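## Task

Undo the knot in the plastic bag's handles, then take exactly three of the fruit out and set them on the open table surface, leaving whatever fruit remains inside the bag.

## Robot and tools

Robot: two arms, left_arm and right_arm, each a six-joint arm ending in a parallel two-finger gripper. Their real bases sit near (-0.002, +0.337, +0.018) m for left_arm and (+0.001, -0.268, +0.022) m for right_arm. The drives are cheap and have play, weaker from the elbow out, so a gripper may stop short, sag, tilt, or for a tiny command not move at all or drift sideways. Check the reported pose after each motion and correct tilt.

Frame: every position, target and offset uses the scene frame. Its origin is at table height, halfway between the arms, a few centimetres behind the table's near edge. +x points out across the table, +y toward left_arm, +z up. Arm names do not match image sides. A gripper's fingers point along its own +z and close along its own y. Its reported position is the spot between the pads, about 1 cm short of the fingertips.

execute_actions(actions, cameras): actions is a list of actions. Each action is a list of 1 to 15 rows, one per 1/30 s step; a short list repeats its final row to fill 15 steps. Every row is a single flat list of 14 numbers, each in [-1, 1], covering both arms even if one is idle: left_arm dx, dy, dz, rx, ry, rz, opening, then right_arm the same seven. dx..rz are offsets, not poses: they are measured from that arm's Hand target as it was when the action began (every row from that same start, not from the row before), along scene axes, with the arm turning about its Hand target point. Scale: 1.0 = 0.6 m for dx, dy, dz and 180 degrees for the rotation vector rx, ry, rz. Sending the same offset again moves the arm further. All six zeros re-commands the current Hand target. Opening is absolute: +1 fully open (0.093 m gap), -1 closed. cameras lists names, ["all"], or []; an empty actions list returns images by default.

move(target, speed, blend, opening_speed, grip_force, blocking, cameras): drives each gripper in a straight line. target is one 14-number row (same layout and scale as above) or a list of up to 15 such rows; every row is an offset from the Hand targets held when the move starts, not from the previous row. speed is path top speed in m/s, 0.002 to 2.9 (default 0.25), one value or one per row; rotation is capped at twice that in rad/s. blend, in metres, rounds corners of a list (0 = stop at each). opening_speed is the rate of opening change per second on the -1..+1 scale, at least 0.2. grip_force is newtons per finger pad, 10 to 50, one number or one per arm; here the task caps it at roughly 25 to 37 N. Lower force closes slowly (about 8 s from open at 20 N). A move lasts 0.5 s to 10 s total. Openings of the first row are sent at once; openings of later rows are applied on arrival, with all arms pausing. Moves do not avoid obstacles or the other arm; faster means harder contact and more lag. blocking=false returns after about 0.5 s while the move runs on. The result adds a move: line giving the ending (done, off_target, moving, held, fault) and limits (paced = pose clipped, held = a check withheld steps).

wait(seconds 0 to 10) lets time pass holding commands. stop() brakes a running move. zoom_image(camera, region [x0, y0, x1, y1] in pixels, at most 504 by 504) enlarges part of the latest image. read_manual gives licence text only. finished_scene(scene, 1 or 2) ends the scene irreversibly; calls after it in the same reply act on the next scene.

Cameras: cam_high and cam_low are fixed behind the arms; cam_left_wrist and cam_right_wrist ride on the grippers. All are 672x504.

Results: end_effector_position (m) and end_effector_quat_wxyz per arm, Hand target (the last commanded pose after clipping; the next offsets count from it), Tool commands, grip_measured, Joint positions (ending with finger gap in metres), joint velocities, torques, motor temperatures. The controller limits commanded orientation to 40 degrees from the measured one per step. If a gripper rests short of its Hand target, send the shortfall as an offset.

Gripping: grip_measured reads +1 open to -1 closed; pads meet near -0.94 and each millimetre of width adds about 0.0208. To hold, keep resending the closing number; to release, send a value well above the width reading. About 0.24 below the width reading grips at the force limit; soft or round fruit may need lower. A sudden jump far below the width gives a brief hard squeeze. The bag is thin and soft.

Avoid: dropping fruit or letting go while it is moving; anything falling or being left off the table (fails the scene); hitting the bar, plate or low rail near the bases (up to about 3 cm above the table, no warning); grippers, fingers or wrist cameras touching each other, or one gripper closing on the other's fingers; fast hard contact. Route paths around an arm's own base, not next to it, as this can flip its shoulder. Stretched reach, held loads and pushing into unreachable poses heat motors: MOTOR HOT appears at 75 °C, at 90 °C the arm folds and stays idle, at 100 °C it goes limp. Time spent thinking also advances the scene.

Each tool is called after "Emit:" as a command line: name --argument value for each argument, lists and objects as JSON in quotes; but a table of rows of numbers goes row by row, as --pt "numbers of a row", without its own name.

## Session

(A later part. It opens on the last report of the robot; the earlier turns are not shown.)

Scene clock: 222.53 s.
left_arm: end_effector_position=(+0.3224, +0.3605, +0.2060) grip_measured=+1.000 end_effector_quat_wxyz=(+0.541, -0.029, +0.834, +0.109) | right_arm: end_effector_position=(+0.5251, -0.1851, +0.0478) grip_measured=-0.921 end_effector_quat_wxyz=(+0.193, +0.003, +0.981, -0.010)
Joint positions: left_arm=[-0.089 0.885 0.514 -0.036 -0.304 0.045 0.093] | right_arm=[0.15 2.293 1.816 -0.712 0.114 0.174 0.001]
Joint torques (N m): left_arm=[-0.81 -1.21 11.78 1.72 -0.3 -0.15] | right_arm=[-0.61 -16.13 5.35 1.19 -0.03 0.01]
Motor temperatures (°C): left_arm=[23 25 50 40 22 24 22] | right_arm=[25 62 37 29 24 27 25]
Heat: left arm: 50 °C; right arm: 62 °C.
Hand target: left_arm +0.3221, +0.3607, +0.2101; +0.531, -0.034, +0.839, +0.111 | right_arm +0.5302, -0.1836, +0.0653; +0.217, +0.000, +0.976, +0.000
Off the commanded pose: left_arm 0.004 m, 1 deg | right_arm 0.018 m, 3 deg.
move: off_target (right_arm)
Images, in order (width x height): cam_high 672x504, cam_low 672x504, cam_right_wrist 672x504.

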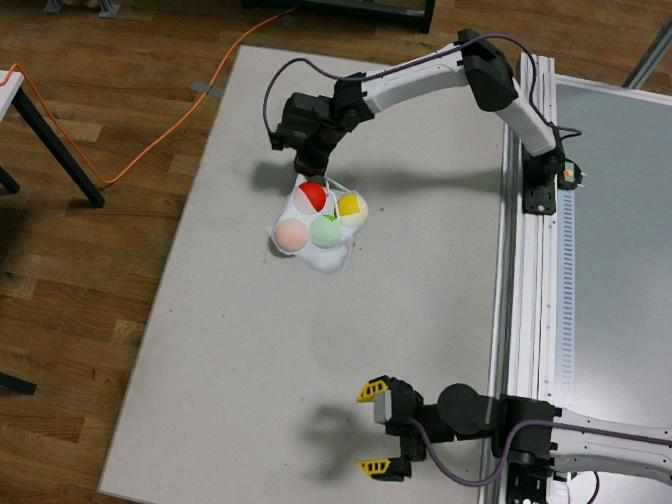

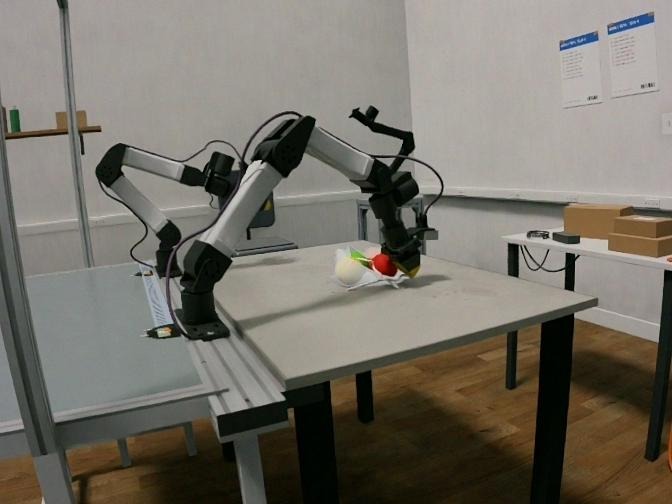

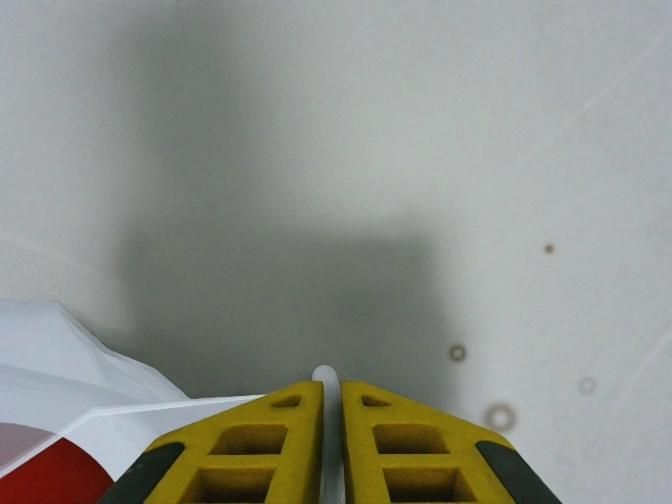

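Emit:
move --pt "0 0 0 0 0 0 1 0 -0.02 -0.045 0 0 0 -1" --pt "0 0 0 0 0 0 1 0 -0.02 -0.045 0 0 0 -0.4" --speed 0.1 --opening_speed 0.6 --cameras '["cam_right_wrist", "cam_high"]'

Emit:
zoom_image --camera "cam_high" --region '[250, 150, 400, 300]'

Scene clock: 231.17 s.
left_arm: end_effector_position=(+0.3224, +0.3605, +0.2060) grip_measured=+1.000 end_effector_quat_wxyz=(+0.541, -0.029, +0.834, +0.109) | right_arm: end_effector_position=(+0.5274, -0.1956, +0.0319) grip_measured=-0.403 end_effector_quat_wxyz=(+0.204, +0.002, +0.979, -0.007)
Joint positions: left_arm=[-0.089 0.885 0.514 -0.036 -0.304 0.045 0.093] | right_arm=[0.126 2.293 1.742 -0.612 0.102 0.149 0.026]
Joint torques (N m): left_arm=[-0.73 -1.39 11.75 1.68 -0.29 -0.14] | right_arm=[-0.61 -14.32 5.5 1.22 -0.04 0.03]
Motor temperatures (°C): left_arm=[23 25 50 40 22 24 22] | right_arm=[25 62 37 29 24 27 25]
Heat: left arm: 50 °C; right arm: 62 °C.
Hand target: left_arm +0.3221, +0.3607, +0.2101; +0.531, -0.034, +0.839, +0.111 | right_arm +0.5303, -0.1955, +0.0384; +0.217, +0.000, +0.976, +0.000
Off the commanded pose: left_arm 0.004 m, 1 deg | right_arm 0.007 m, 2 deg.
move: done
Images, in order (width x height): cam_high 672x504, cam_right_wrist 672x504.

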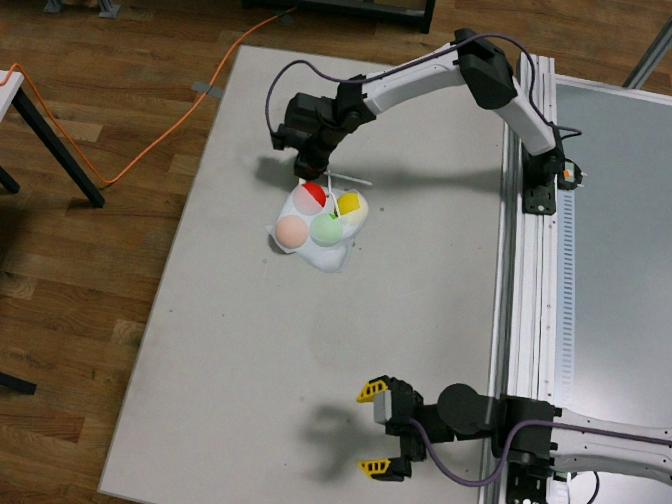

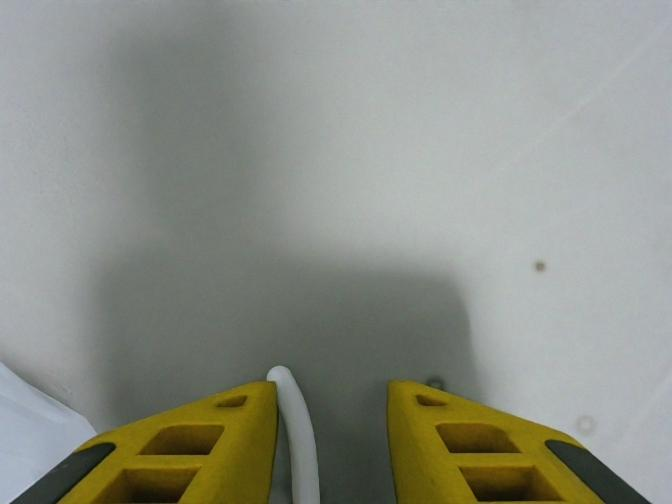

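Scaled by 3.360 from the camera's 672x504 image, which has a finer 960x720 frame.

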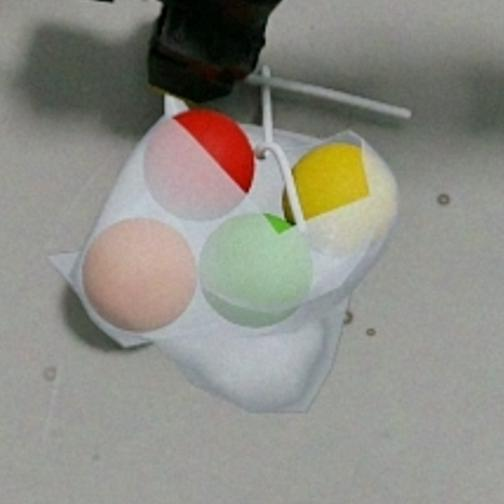

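Emit:
move --pt "0 0 0 0 0 0 1 0 0 0.2 0 0 0 -0.4" --pt "0 0 0 0 0 0 1 -0.2 0.226 0.369 0 0 0 -0.4" --speed 0.2 --blend '[0.04, 0]' --cameras '["cam_right_wrist", "cam_high", "cam_low"]'

Emit:
zoom_image --camera "cam_right_wrist" --region '[120, 80, 560, 440]'

Emit:
zoom_image --camera "cam_high" --region '[250, 150, 400, 300]'

Emit:
zoom_image --camera "cam_low" --region '[290, 190, 430, 300]'

Scene clock: 245.23 s.
left_arm: end_effector_position=(+0.3224, +0.3605, +0.2060) grip_measured=+1.000 end_effector_quat_wxyz=(+0.541, -0.029, +0.834, +0.109) | right_arm: end_effector_position=(+0.4131, -0.0567, +0.2449) grip_measured=-0.403 end_effector_quat_wxyz=(+0.206, -0.006, +0.978, -0.002)
Joint positions: left_arm=[-0.089 0.885 0.514 -0.036 -0.304 0.045 0.093] | right_arm=[0.528 2.078 2.249 -1.389 0.242 0.511 0.026]
Joint torques (N m): left_arm=[-0.83 -1.33 11.7 1.7 -0.27 -0.15] | right_arm=[-0.13 -12.07 8.98 0.63 0.28 0.21]
Motor temperatures (°C): left_arm=[23 25 51 40 22 24 22] | right_arm=[25 62 36 30 24 27 24]
Heat: left arm: 51 °C; right arm: 62 °C.
Hand target: left_arm +0.3221, +0.3607, +0.2101; +0.531, -0.034, +0.839, +0.111 | right_arm +0.4103, -0.0600, +0.2598; +0.217, +0.000, +0.976, +0.000
Off the commanded pose: left_arm 0.004 m, 1 deg | right_arm 0.015 m, 1 deg.
move: off_target (right_arm)
Images, in order (width x height): cam_high 672x504, cam_low 672x504, cam_right_wrist 672x504.

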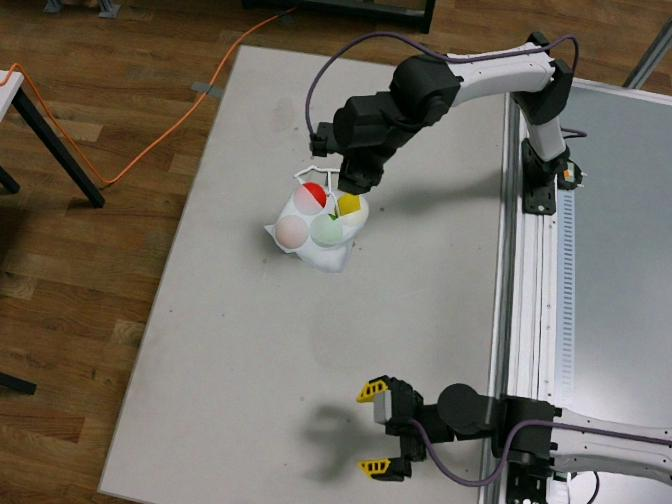

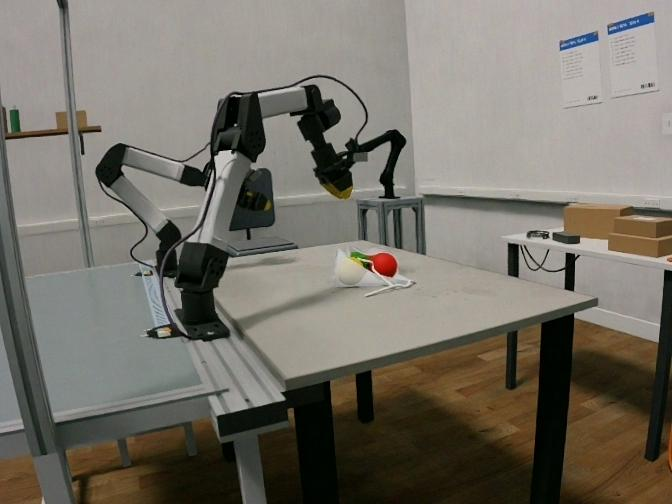

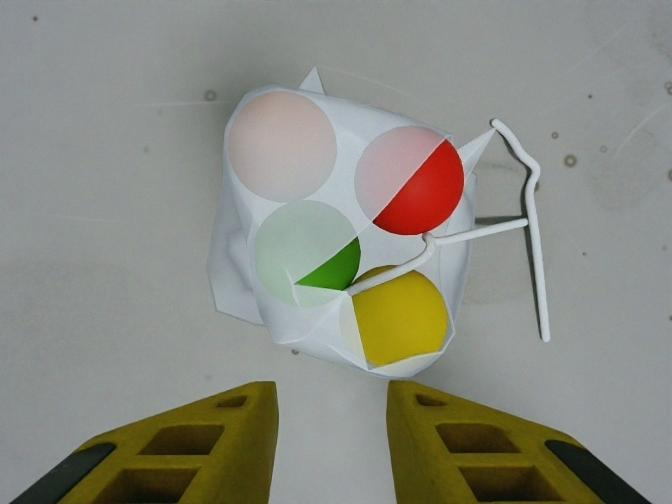

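Scaled by 1.145 from the camera's 672x504 image, which has a finer 960x720 frame.

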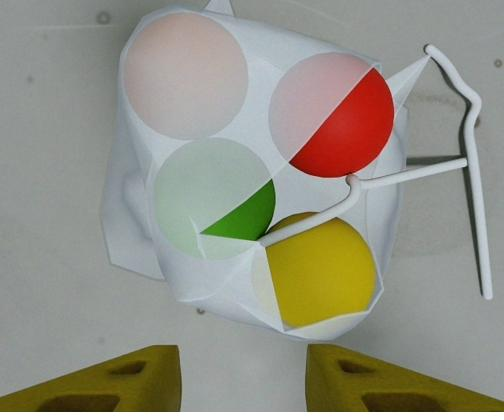

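Scaled by 3.360 from the camera's 672x504 image, which has a finer 960x720 frame.

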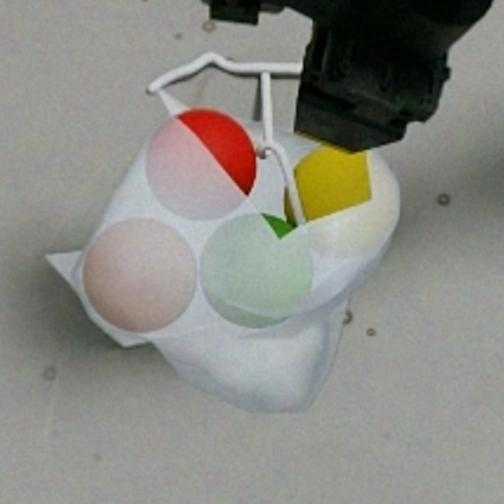

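Scaled by 3.600 from the camera's 672x504 image, which has a finer 960x720 frame.

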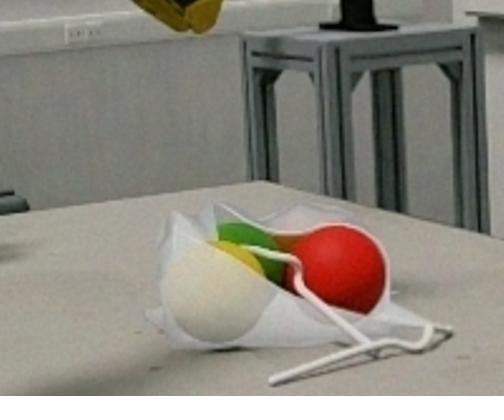

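Emit:
move --target '[0.126, -0.658, -0.06, -0.0064, 0.1281, -0.3214, -0.3, -0.15, -0.467, -0.1, 0, 0, 0, 0]' --speed 0.25 --cameras '["cam_left_wrist", "cam_high", "cam_low"]'

Emit:
zoom_image --camera "cam_left_wrist" --region '[150, 100, 520, 440]'

Scene clock: 278.13 s.
left_arm: end_effector_position=(+0.4031, -0.0301, +0.1780) grip_measured=-0.298 end_effector_quat_wxyz=(+0.365, +0.376, +0.836, -0.160) | right_arm: end_effector_position=(+0.3195, -0.3397, +0.1934) grip_measured=-0.003 end_effector_quat_wxyz=(+0.196, +0.003, +0.981, +0.000)
Joint positions: left_arm=[-0.717 1.958 1.591 -0.386 0.075 0.101 0.031] | right_arm=[-0.298 1.416 1.274 -1.032 -0.08 -0.236 0.045]
Joint torques (N m): left_arm=[-0.8 -8.27 11 1.48 0.31 0.18] | right_arm=[-1.03 -7.94 5.56 1.19 -0.17 0.04]
Motor temperatures (°C): left_arm=[23 25 52 40 22 24 22] | right_arm=[25 61 37 28 25 27 24]
Heat: left arm: 52 °C; right arm: 61 °C.
Hand target: left_arm +0.3977, -0.0341, +0.1742; +0.347, +0.390, +0.837, -0.162 | right_arm +0.3204, -0.3401, +0.1998; +0.217, +0.000, +0.976, +0.000
Off the commanded pose: left_arm 0.008 m, 3 deg | right_arm 0.006 m, 2 deg.
move: off_target (left_arm)
Images, in order (width x height): cam_high 672x504, cam_low 672x504, cam_left_wrist 672x504.

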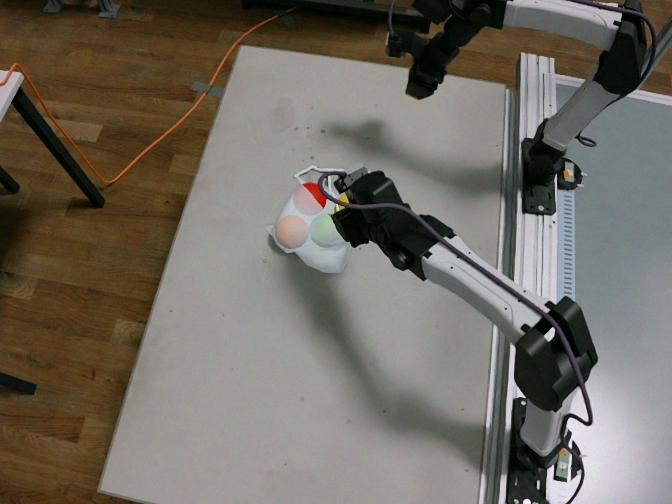

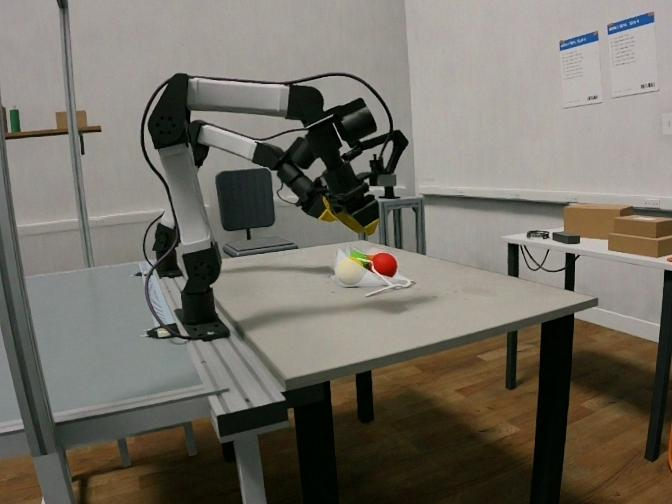

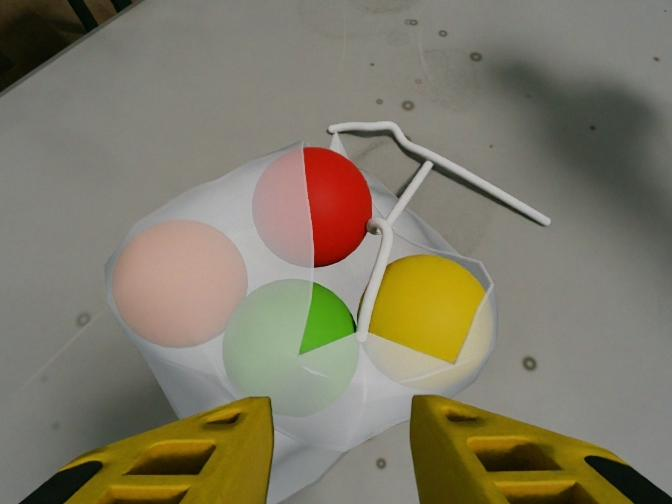

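Scaled by 1.362 from the camera's 672x504 image, which has a finer 960x720 frame.

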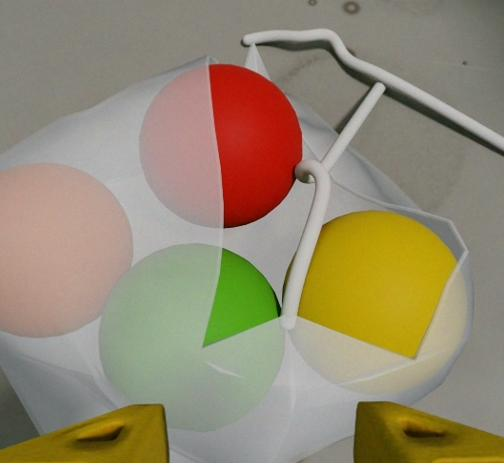

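Emit:
move --target '[0.05, -0.082, -0.11, 0, 0, 0, -0.45, 0, 0, 0, 0, 0, 0, 0]' --speed 0.15 --cameras '["cam_left_wrist"]'

Scene clock: 292.93 s.
left_arm: end_effector_position=(+0.4179, -0.0694, +0.0968) grip_measured=-0.448 end_effector_quat_wxyz=(+0.319, +0.396, +0.848, -0.152) | right_arm: end_effector_position=(+0.3196, -0.3396, +0.1935) grip_measured=-0.003 end_effector_quat_wxyz=(+0.196, +0.003, +0.981, +0.001)
Joint positions: left_arm=[-0.748 2.224 1.736 -0.365 0.075 0.101 0.024] | right_arm=[-0.298 1.416 1.274 -1.032 -0.08 -0.236 0.045]
Joint torques (N m): left_arm=[-0.87 -10.02 10.62 2.28 0 -0.09] | right_arm=[-0.96 -7.92 5.49 1.21 -0.22 0.01]
Motor temperatures (°C): left_arm=[23 28 53 39 22 24 22] | right_arm=[25 55 37 29 24 27 24]
Heat: left arm: 53 °C; right arm: 55 °C.
Hand target: left_arm +0.4277, -0.0833, +0.1081; +0.347, +0.390, +0.838, -0.162 | right_arm +0.3205, -0.3401, +0.1998; +0.217, +0.000, +0.976, +0.000
Off the commanded pose: left_arm 0.021 m, 4 deg | right_arm 0.006 m, 2 deg.
move: off_target (left_arm)
Images, in order (width x height): cam_left_wrist 672x504.

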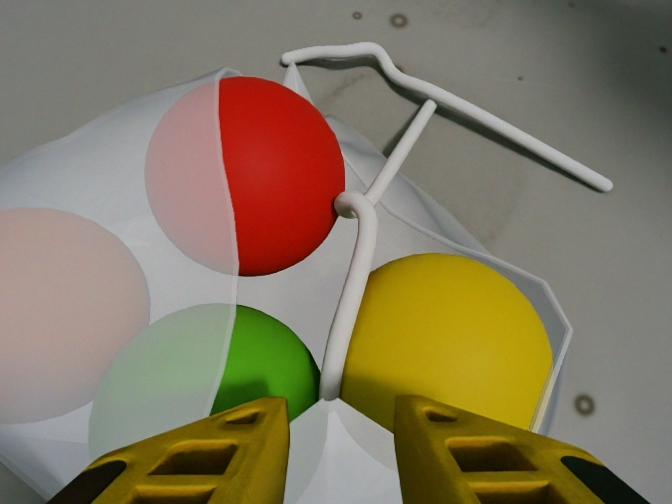

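Emit:
move --target '[0.03, -0.038, -0.012, 0, 0, 0, -0.5, 0, 0, 0, 0, 0, 0, 0]' --speed 0.1 --cameras '["cam_left_wrist", "cam_low"]'

Emit:
zoom_image --camera "cam_low" --region '[290, 190, 430, 300]'

Scene clock: 297.63 s.
left_arm: end_effector_position=(+0.4453, -0.1010, +0.1012) grip_measured=-0.498 end_effector_quat_wxyz=(+0.348, +0.394, +0.835, -0.163) | right_arm: end_effector_position=(+0.3196, -0.3396, +0.1935) grip_measured=-0.003 end_effector_quat_wxyz=(+0.196, +0.003, +0.981, +0.001)
Joint positions: left_arm=[-0.755 2.357 1.936 -0.365 0.075 0.1 0.021] | right_arm=[-0.298 1.416 1.274 -1.032 -0.08 -0.236 0.045]
Joint torques (N m): left_arm=[-0.9 -10.71 10.95 1.75 -0.08 -0.12] | right_arm=[-1.02 -8.02 5.64 1.17 -0.19 0.04]
Heat: left arm: 52 °C; right arm: 54 °C.
Hand target: left_arm +0.4457, -0.1061, +0.1010; +0.347, +0.390, +0.837, -0.162 | right_arm +0.3205, -0.3401, +0.1998; +0.217, +0.000, +0.976, +0.000
Off the commanded pose: left_arm 0.005 m, 1 deg | right_arm 0.006 m, 2 deg.
move: done
Images, in order (width x height): cam_low 672x504, cam_left_wrist 672x504.

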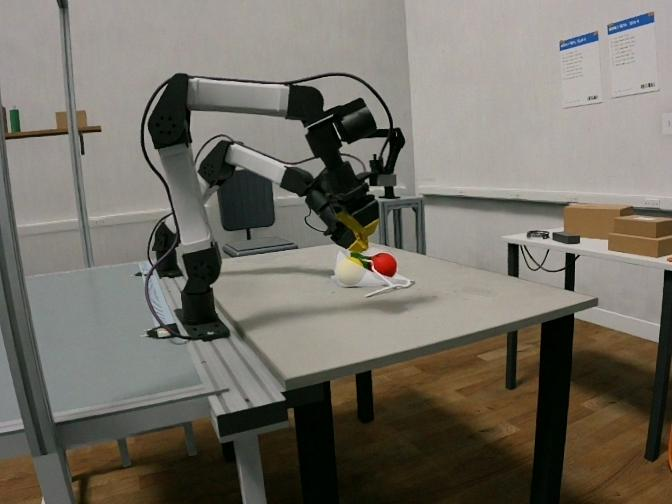

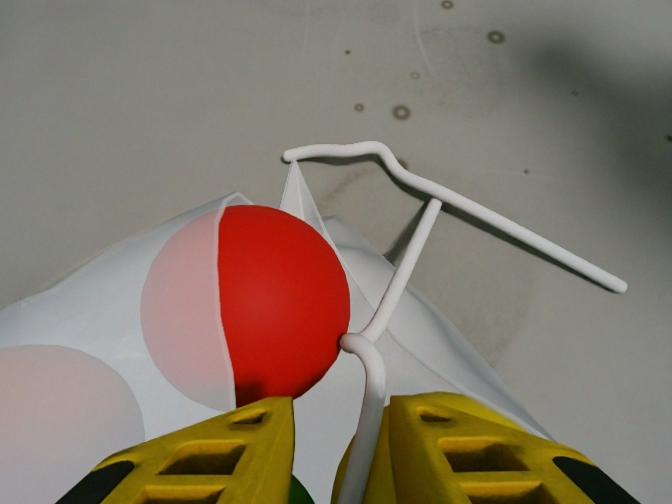

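Scaled by 3.600 from the camera's 672x504 image, which has a finer 960x720 frame.

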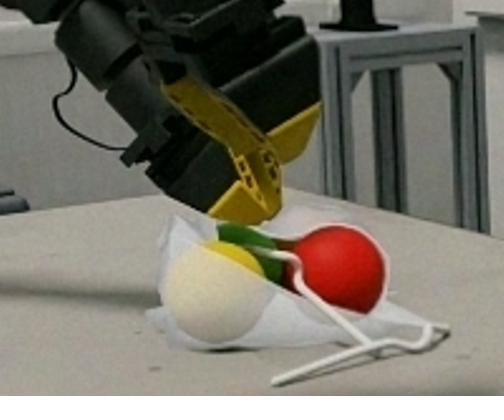

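Emit:
move --target '[-0.0105, 0.0017, -0.025, 0, 0, 0, -0.5, 0, 0, 0, 0, 0, 0, 0]' --speed 0.06 --cameras '["cam_left_wrist", "cam_low"]'

Emit:
zoom_image --camera "cam_low" --region '[290, 190, 430, 300]'

Scene clock: 316.60 s.
left_arm: end_effector_position=(+0.4373, -0.0992, +0.0883) grip_measured=-0.498 end_effector_quat_wxyz=(+0.333, +0.397, +0.840, -0.161) | right_arm: end_effector_position=(+0.3196, -0.3396, +0.1935) grip_measured=-0.003 end_effector_quat_wxyz=(+0.196, +0.003, +0.981, +0.001)
Joint positions: left_arm=[-0.762 2.357 1.904 -0.364 0.075 0.096 0.021] | right_arm=[-0.298 1.416 1.274 -1.032 -0.08 -0.236 0.045]
Joint torques (N m): left_arm=[-0.85 -11.25 7.15 2.34 -0.11 -0.09] | right_arm=[-0.91 -7.98 5.61 1.19 -0.19 0.05]
Motor temperatures (°C): left_arm=[23 34 49 39 21 24 22] | right_arm=[25 51 36 29 24 27 24]
Heat: left arm: 49 °C; right arm: 51 °C.
Hand target: left_arm +0.4394, -0.1051, +0.0859; +0.347, +0.390, +0.837, -0.162 | right_arm +0.3205, -0.3401, +0.1998; +0.217, +0.000, +0.976, +0.000
Off the commanded pose: left_arm 0.007 m, 2 deg | right_arm 0.006 m, 2 deg.
move: done
Images, in order (width x height): cam_low 672x504, cam_left_wrist 672x504.

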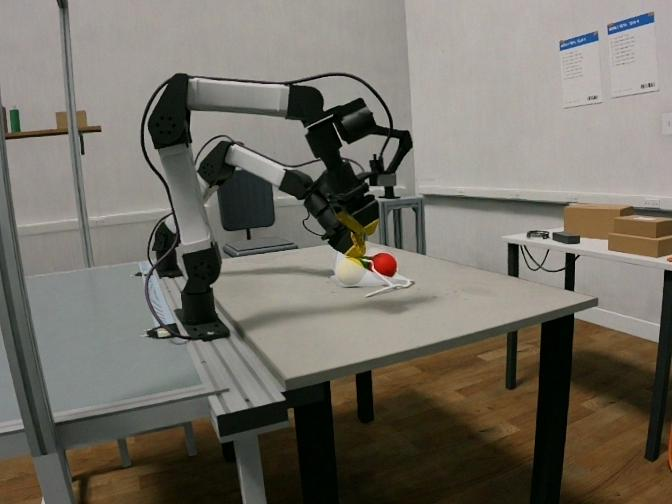

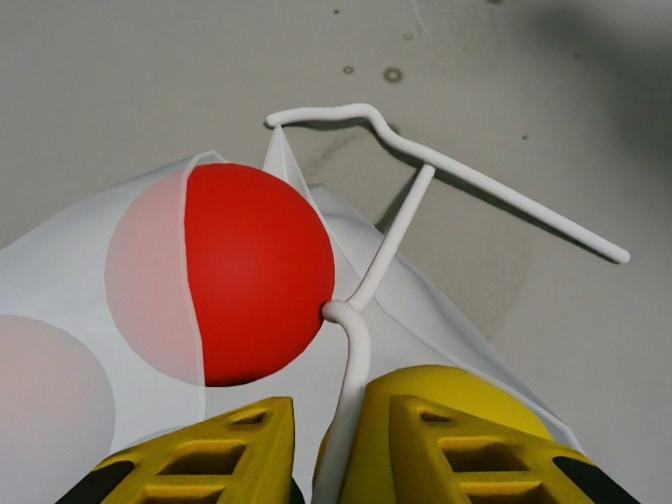

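Scaled by 3.600 from the camera's 672x504 image, which has a finer 960x720 frame.

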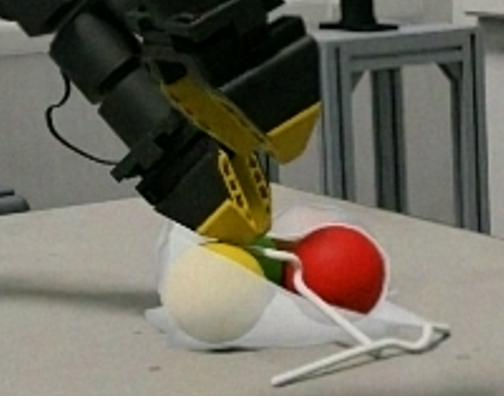

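Emit:
move --target '[-0.002, 0.002, -0.018, 0, 0, 0, -0.55, 0, 0, 0, 0, 0, 0, 0]' --speed 0.05 --cameras '["cam_left_wrist", "cam_low"]'

Emit:
zoom_image --camera "cam_low" --region '[290, 190, 430, 300]'

Scene clock: 320.37 s.
left_arm: end_effector_position=(+0.4395, -0.1014, +0.0857) grip_measured=-0.548 end_effector_quat_wxyz=(+0.345, +0.394, +0.835, -0.165) | right_arm: end_effector_position=(+0.3196, -0.3396, +0.1935) grip_measured=-0.003 end_effector_quat_wxyz=(+0.196, +0.003, +0.981, +0.001)
Joint positions: left_arm=[-0.762 2.357 1.874 -0.307 0.074 0.094 0.019] | right_arm=[-0.298 1.416 1.274 -1.032 -0.08 -0.236 0.045]
Joint torques (N m): left_arm=[-0.83 -10.96 6.49 2.23 -0.11 -0.11] | right_arm=[-0.9 -7.97 5.61 1.18 -0.17 0.02]
Heat: left arm: 49 °C; right arm: 50 °C.
Hand target: left_arm +0.4382, -0.1039, +0.0751; +0.347, +0.390, +0.838, -0.162 | right_arm +0.3205, -0.3401, +0.1998; +0.217, +0.000, +0.976, +0.000
Off the commanded pose: left_arm 0.011 m, 1 deg | right_arm 0.006 m, 2 deg.
move: off_target (left_arm)
Images, in order (width x height): cam_low 672x504, cam_left_wrist 672x504.

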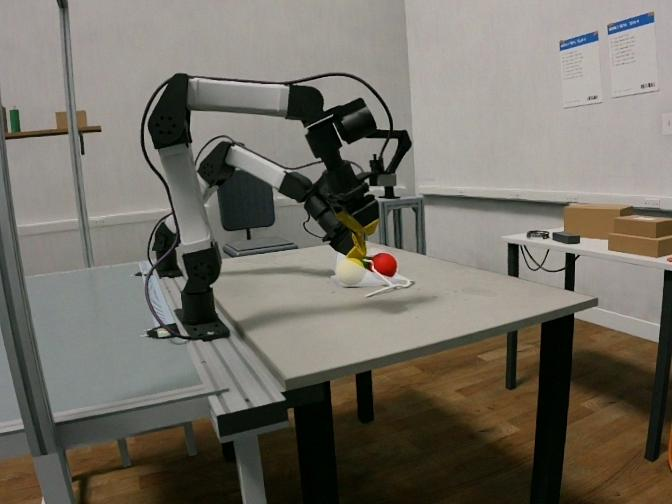

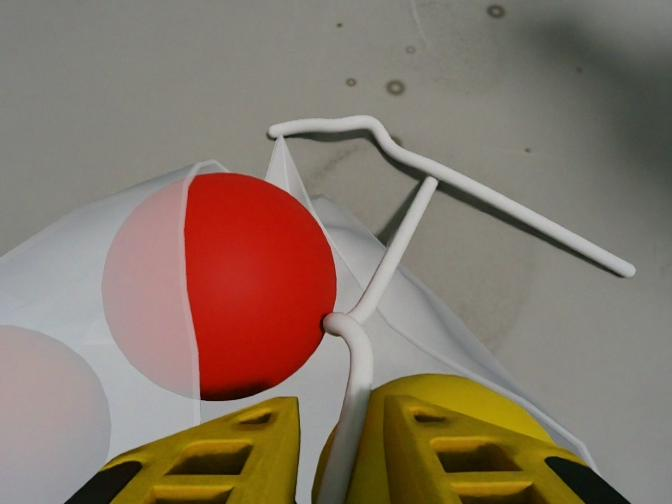

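Scaled by 3.600 from the camera's 672x504 image, which has a finer 960x720 frame.

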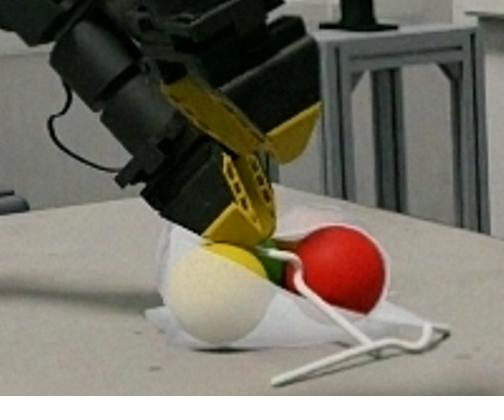

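Emit:
move --target '[-0.003, 0.0, -0.02, 0, 0, 0, -0.55, 0, 0, 0, 0, 0, 0, 0]' --speed 0.05 --cameras '["cam_left_wrist", "cam_low"]'

Emit:
zoom_image --camera "cam_low" --region '[290, 190, 430, 300]'

Scene clock: 323.33 s.
left_arm: end_effector_position=(+0.4425, -0.1043, +0.0846) grip_measured=-0.548 end_effector_quat_wxyz=(+0.361, +0.391, +0.829, -0.170) | right_arm: end_effector_position=(+0.3196, -0.3396, +0.1935) grip_measured=-0.003 end_effector_quat_wxyz=(+0.196, +0.003, +0.981, +0.001)
Joint positions: left_arm=[-0.762 2.357 1.845 -0.242 0.074 0.091 0.019] | right_arm=[-0.298 1.416 1.274 -1.032 -0.08 -0.236 0.045]
Joint torques (N m): left_arm=[-1.02 -10.4 6.05 2.03 -0.14 -0.09] | right_arm=[-0.92 -8.01 5.6 1.2 -0.17 0.03]
Heat: left arm: 48 °C; right arm: 50 °C.
Hand target: left_arm +0.4365, -0.1039, +0.0632; +0.347, +0.390, +0.837, -0.162 | right_arm +0.3205, -0.3401, +0.1998; +0.217, +0.000, +0.976, +0.000
Off the commanded pose: left_arm 0.022 m, 2 deg | right_arm 0.006 m, 2 deg.
move: off_target (left_arm)
Images, in order (width x height): cam_low 672x504, cam_left_wrist 672x504.

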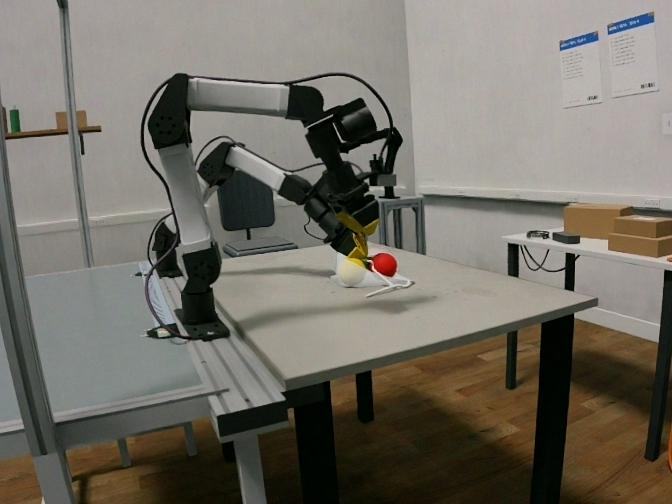

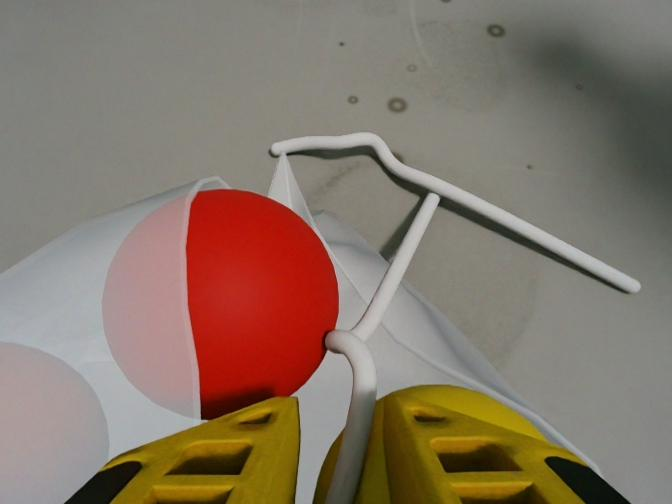

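Scaled by 3.600 from the camera's 672x504 image, which has a finer 960x720 frame.

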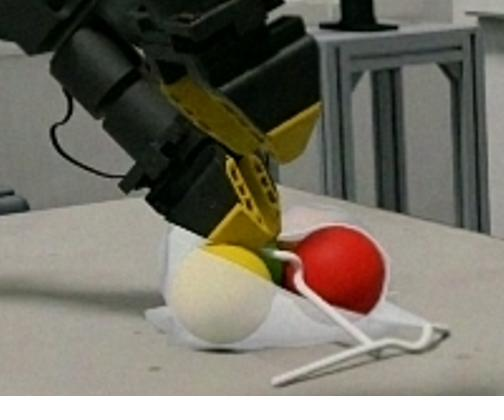

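Emit:
move --target '[-0.004, 0.004, -0.008, 0, 0, 0, -1, 0, 0, 0, 0, 0, 0, 0]' --speed 0.05 --opening_speed 0.6 --cameras '["cam_left_wrist"]'

Scene clock: 329.10 s.
left_arm: end_effector_position=(+0.4442, -0.1059, +0.0830) grip_measured=-0.987 end_effector_quat_wxyz=(+0.372, +0.389, +0.825, -0.174) | right_arm: end_effector_position=(+0.3196, -0.3396, +0.1935) grip_measured=-0.003 end_effector_quat_wxyz=(+0.196, +0.003, +0.981, +0.001)
Joint positions: left_arm=[-0.762 2.357 1.82 -0.191 0.074 0.09 0] | right_arm=[-0.298 1.416 1.274 -1.032 -0.08 -0.236 0.045]
Joint torques (N m): left_arm=[-1.01 -10.76 5.61 1.82 -0.17 -0.08] | right_arm=[-0.84 -7.91 5.63 1.18 -0.16 0.06]
Heat: left arm: 47 °C; right arm: 49 °C.
Hand target: left_arm +0.4340, -0.1015, +0.0583; +0.347, +0.390, +0.837, -0.162 | right_arm +0.3205, -0.3401, +0.1998; +0.217, +0.000, +0.976, +0.000
Off the commanded pose: left_arm 0.027 m, 3 deg | right_arm 0.006 m, 2 deg.
move: off_target (left_arm)
Images, in order (width x height): cam_left_wrist 672x504.

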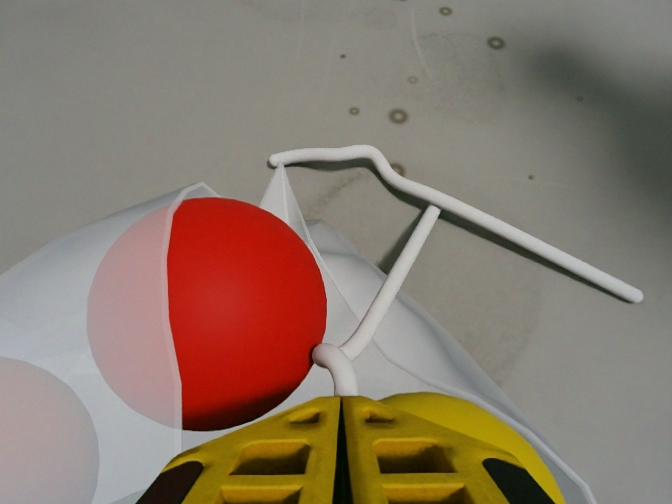

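Emit:
move --pt "-0.018 0.03 0.1 0 0 0 -0.5 0 0 0 0 0 0 0" --pt "0.006 0.0 0.028 0 0 0 -0.5 0 0 0 0 0 0 0" --speed 0.12 --cameras '["cam_left_wrist", "cam_low"]'

Emit:
zoom_image --camera "cam_low" --region '[290, 190, 430, 300]'

Scene clock: 378.47 s.
left_arm: end_effector_position=(+0.4369, -0.0986, +0.0854) grip_measured=-0.502 end_effector_quat_wxyz=(+0.351, +0.392, +0.834, -0.167) | right_arm: end_effector_position=(+0.3196, -0.3396, +0.1935) grip_measured=-0.003 end_effector_quat_wxyz=(+0.196, +0.003, +0.981, +0.001)
Joint positions: left_arm=[-0.762 2.333 1.823 -0.265 0.073 0.09 0.021] | right_arm=[-0.298 1.416 1.274 -1.032 -0.08 -0.236 0.045]
Joint torques (N m): left_arm=[-0.58 -9.81 9.36 2 -0.11 -0.04] | right_arm=[-0.92 -8.02 5.55 1.2 -0.17 0.03]
Motor temperatures (°C): left_arm=[23 40 44 41 21 24 22] | right_arm=[25 47 36 29 24 27 24]
Heat: left arm: 44 °C; right arm: 47 °C.
Hand target: left_arm +0.4376, -0.1015, +0.0751; +0.347, +0.390, +0.837, -0.162 | right_arm +0.3205, -0.3401, +0.1998; +0.217, +0.000, +0.976, +0.000
Off the commanded pose: left_arm 0.011 m, 1 deg | right_arm 0.006 m, 2 deg.
move: off_target (left_arm)
Images, in order (width x height): cam_low 672x504, cam_left_wrist 672x504.

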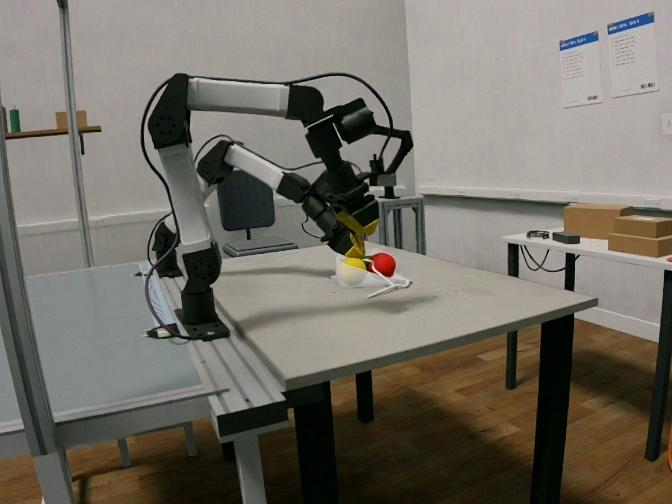

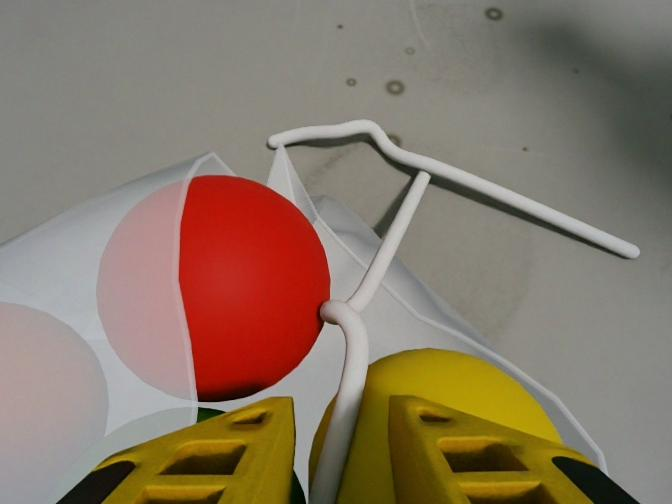

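Scaled by 3.600 from the camera's 672x504 image, which has a finer 960x720 frame.

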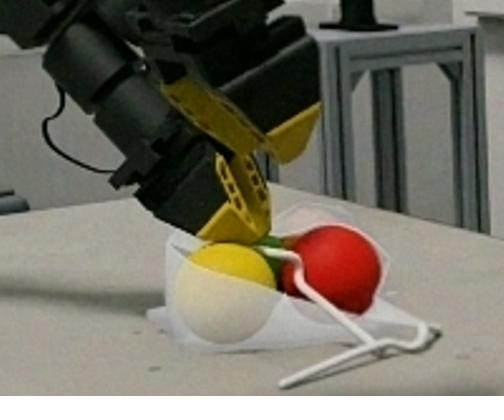

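Emit:
move --pt "0.027 -0.035 0.03 0 0 0 -0.45 0 0 0 0 0 0 0" --pt "0.027 -0.035 -0.035 0 0 0 -0.45 0 0 0 0 0 0 0" --speed 0.1 --cameras '["cam_left_wrist", "cam_low"]'

Emit:
zoom_image --camera "cam_low" --region '[290, 190, 430, 300]'

Scene clock: 396.33 s.
left_arm: end_effector_position=(+0.4590, -0.1236, +0.0839) grip_measured=-0.452 end_effector_quat_wxyz=(+0.366, +0.390, +0.827, -0.172) | right_arm: end_effector_position=(+0.3196, -0.3396, +0.1935) grip_measured=-0.003 end_effector_quat_wxyz=(+0.196, +0.003, +0.981, +0.001)
Joint positions: left_arm=[-0.767 2.464 2.027 -0.305 0.07 0.088 0.023] | right_arm=[-0.298 1.416 1.274 -1.032 -0.08 -0.236 0.045]
Joint torques (N m): left_arm=[-0.95 -9.96 6.26 2.07 -0.12 -0.08] | right_arm=[-0.99 -7.97 5.5 1.2 -0.2 0.05]
Heat: left arm: 44 °C; right arm: 47 °C.
Hand target: left_arm +0.4537, -0.1226, +0.0542; +0.347, +0.390, +0.837, -0.162 | right_arm +0.3205, -0.3401, +0.1998; +0.217, +0.000, +0.976, +0.000
Off the commanded pose: left_arm 0.030 m, 3 deg | right_arm 0.006 m, 2 deg.
move: off_target (left_arm)
Images, in order (width x height): cam_low 672x504, cam_left_wrist 672x504.

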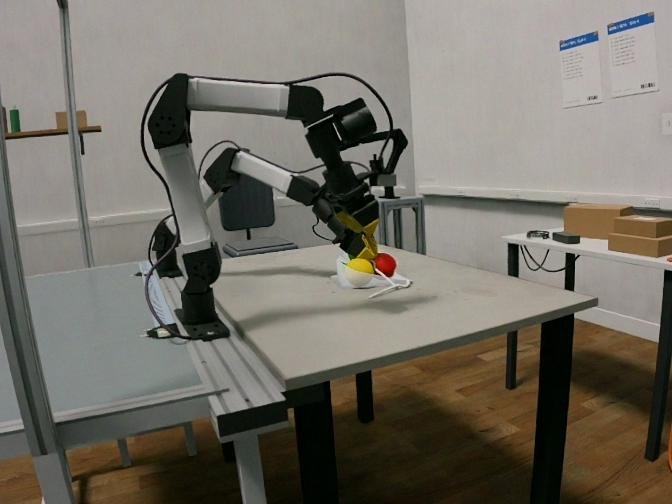

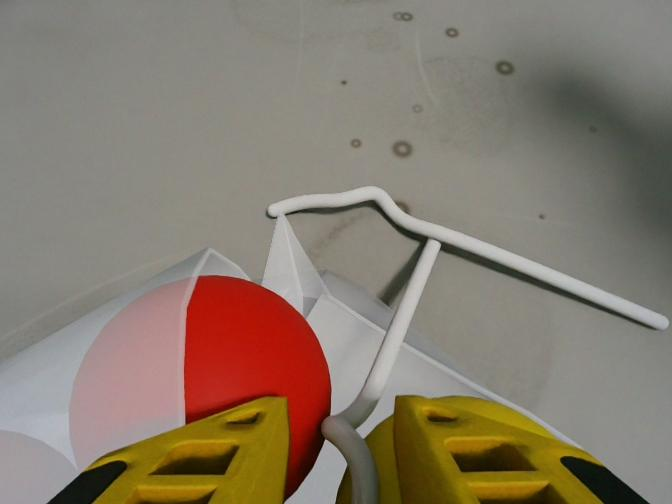

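Scaled by 3.600 from the camera's 672x504 image, which has a finer 960x720 frame.

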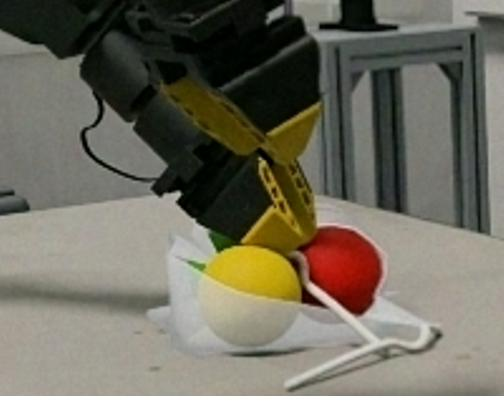

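Emit:
move --target '[0, 0, 0.02, 0, 0, 0, -1, 0, 0, 0, 0, 0, 0, 0]' --speed 0.05 --opening_speed 0.8 --cameras '["cam_left_wrist", "cam_low"]'

Emit:
zoom_image --camera "cam_low" --region '[290, 190, 430, 300]'

Scene clock: 401.93 s.
left_arm: end_effector_position=(+0.4589, -0.1235, +0.0835) grip_measured=-0.987 end_effector_quat_wxyz=(+0.366, +0.390, +0.828, -0.172) | right_arm: end_effector_position=(+0.3196, -0.3396, +0.1935) grip_measured=-0.003 end_effector_quat_wxyz=(+0.196, +0.003, +0.981, +0.001)
Joint positions: left_arm=[-0.767 2.464 2.026 -0.303 0.07 0.088 0] | right_arm=[-0.298 1.416 1.274 -1.032 -0.08 -0.236 0.045]
Joint torques (N m): left_arm=[-0.84 -10.78 8.73 1.69 -0.12 -0.07] | right_arm=[-0.91 -7.86 5.71 1.18 -0.16 0]
Heat: left arm: 44 °C; right arm: 47 °C.
Hand target: left_arm +0.4537, -0.1226, +0.0662; +0.347, +0.390, +0.837, -0.162 | right_arm +0.3205, -0.3401, +0.1998; +0.217, +0.000, +0.976, +0.000
Off the commanded pose: left_arm 0.018 m, 3 deg | right_arm 0.006 m, 2 deg.
move: off_target (left_arm)
Images, in order (width x height): cam_low 672x504, cam_left_wrist 672x504.

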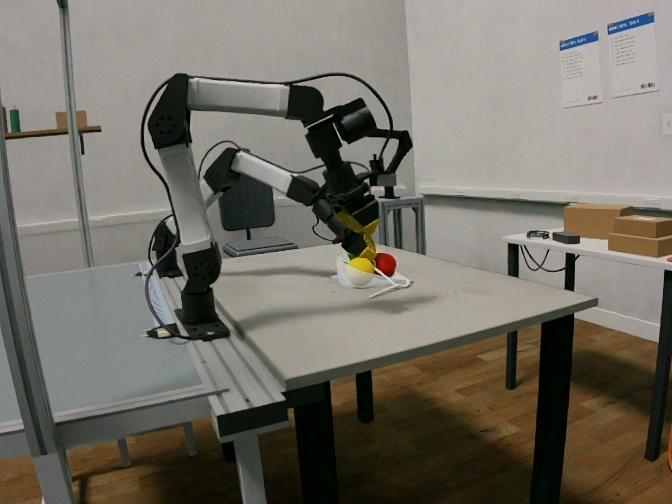

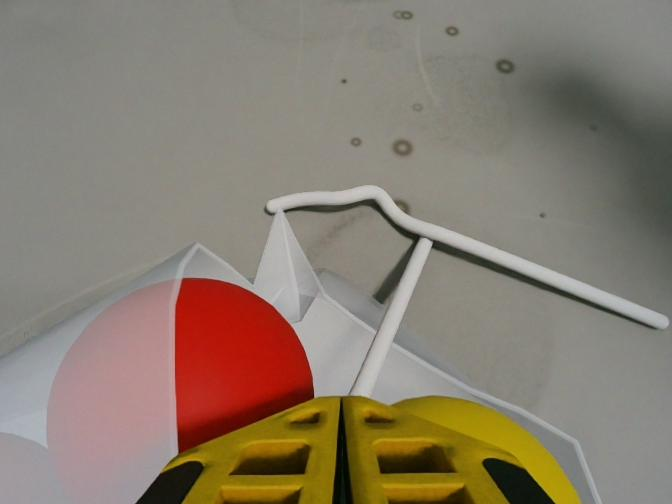

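Scaled by 3.600 from the camera's 672x504 image, which has a finer 960x720 frame.

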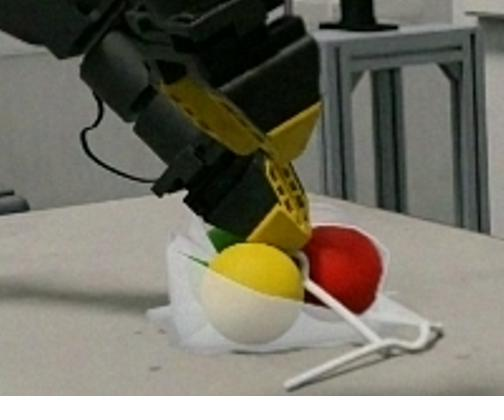

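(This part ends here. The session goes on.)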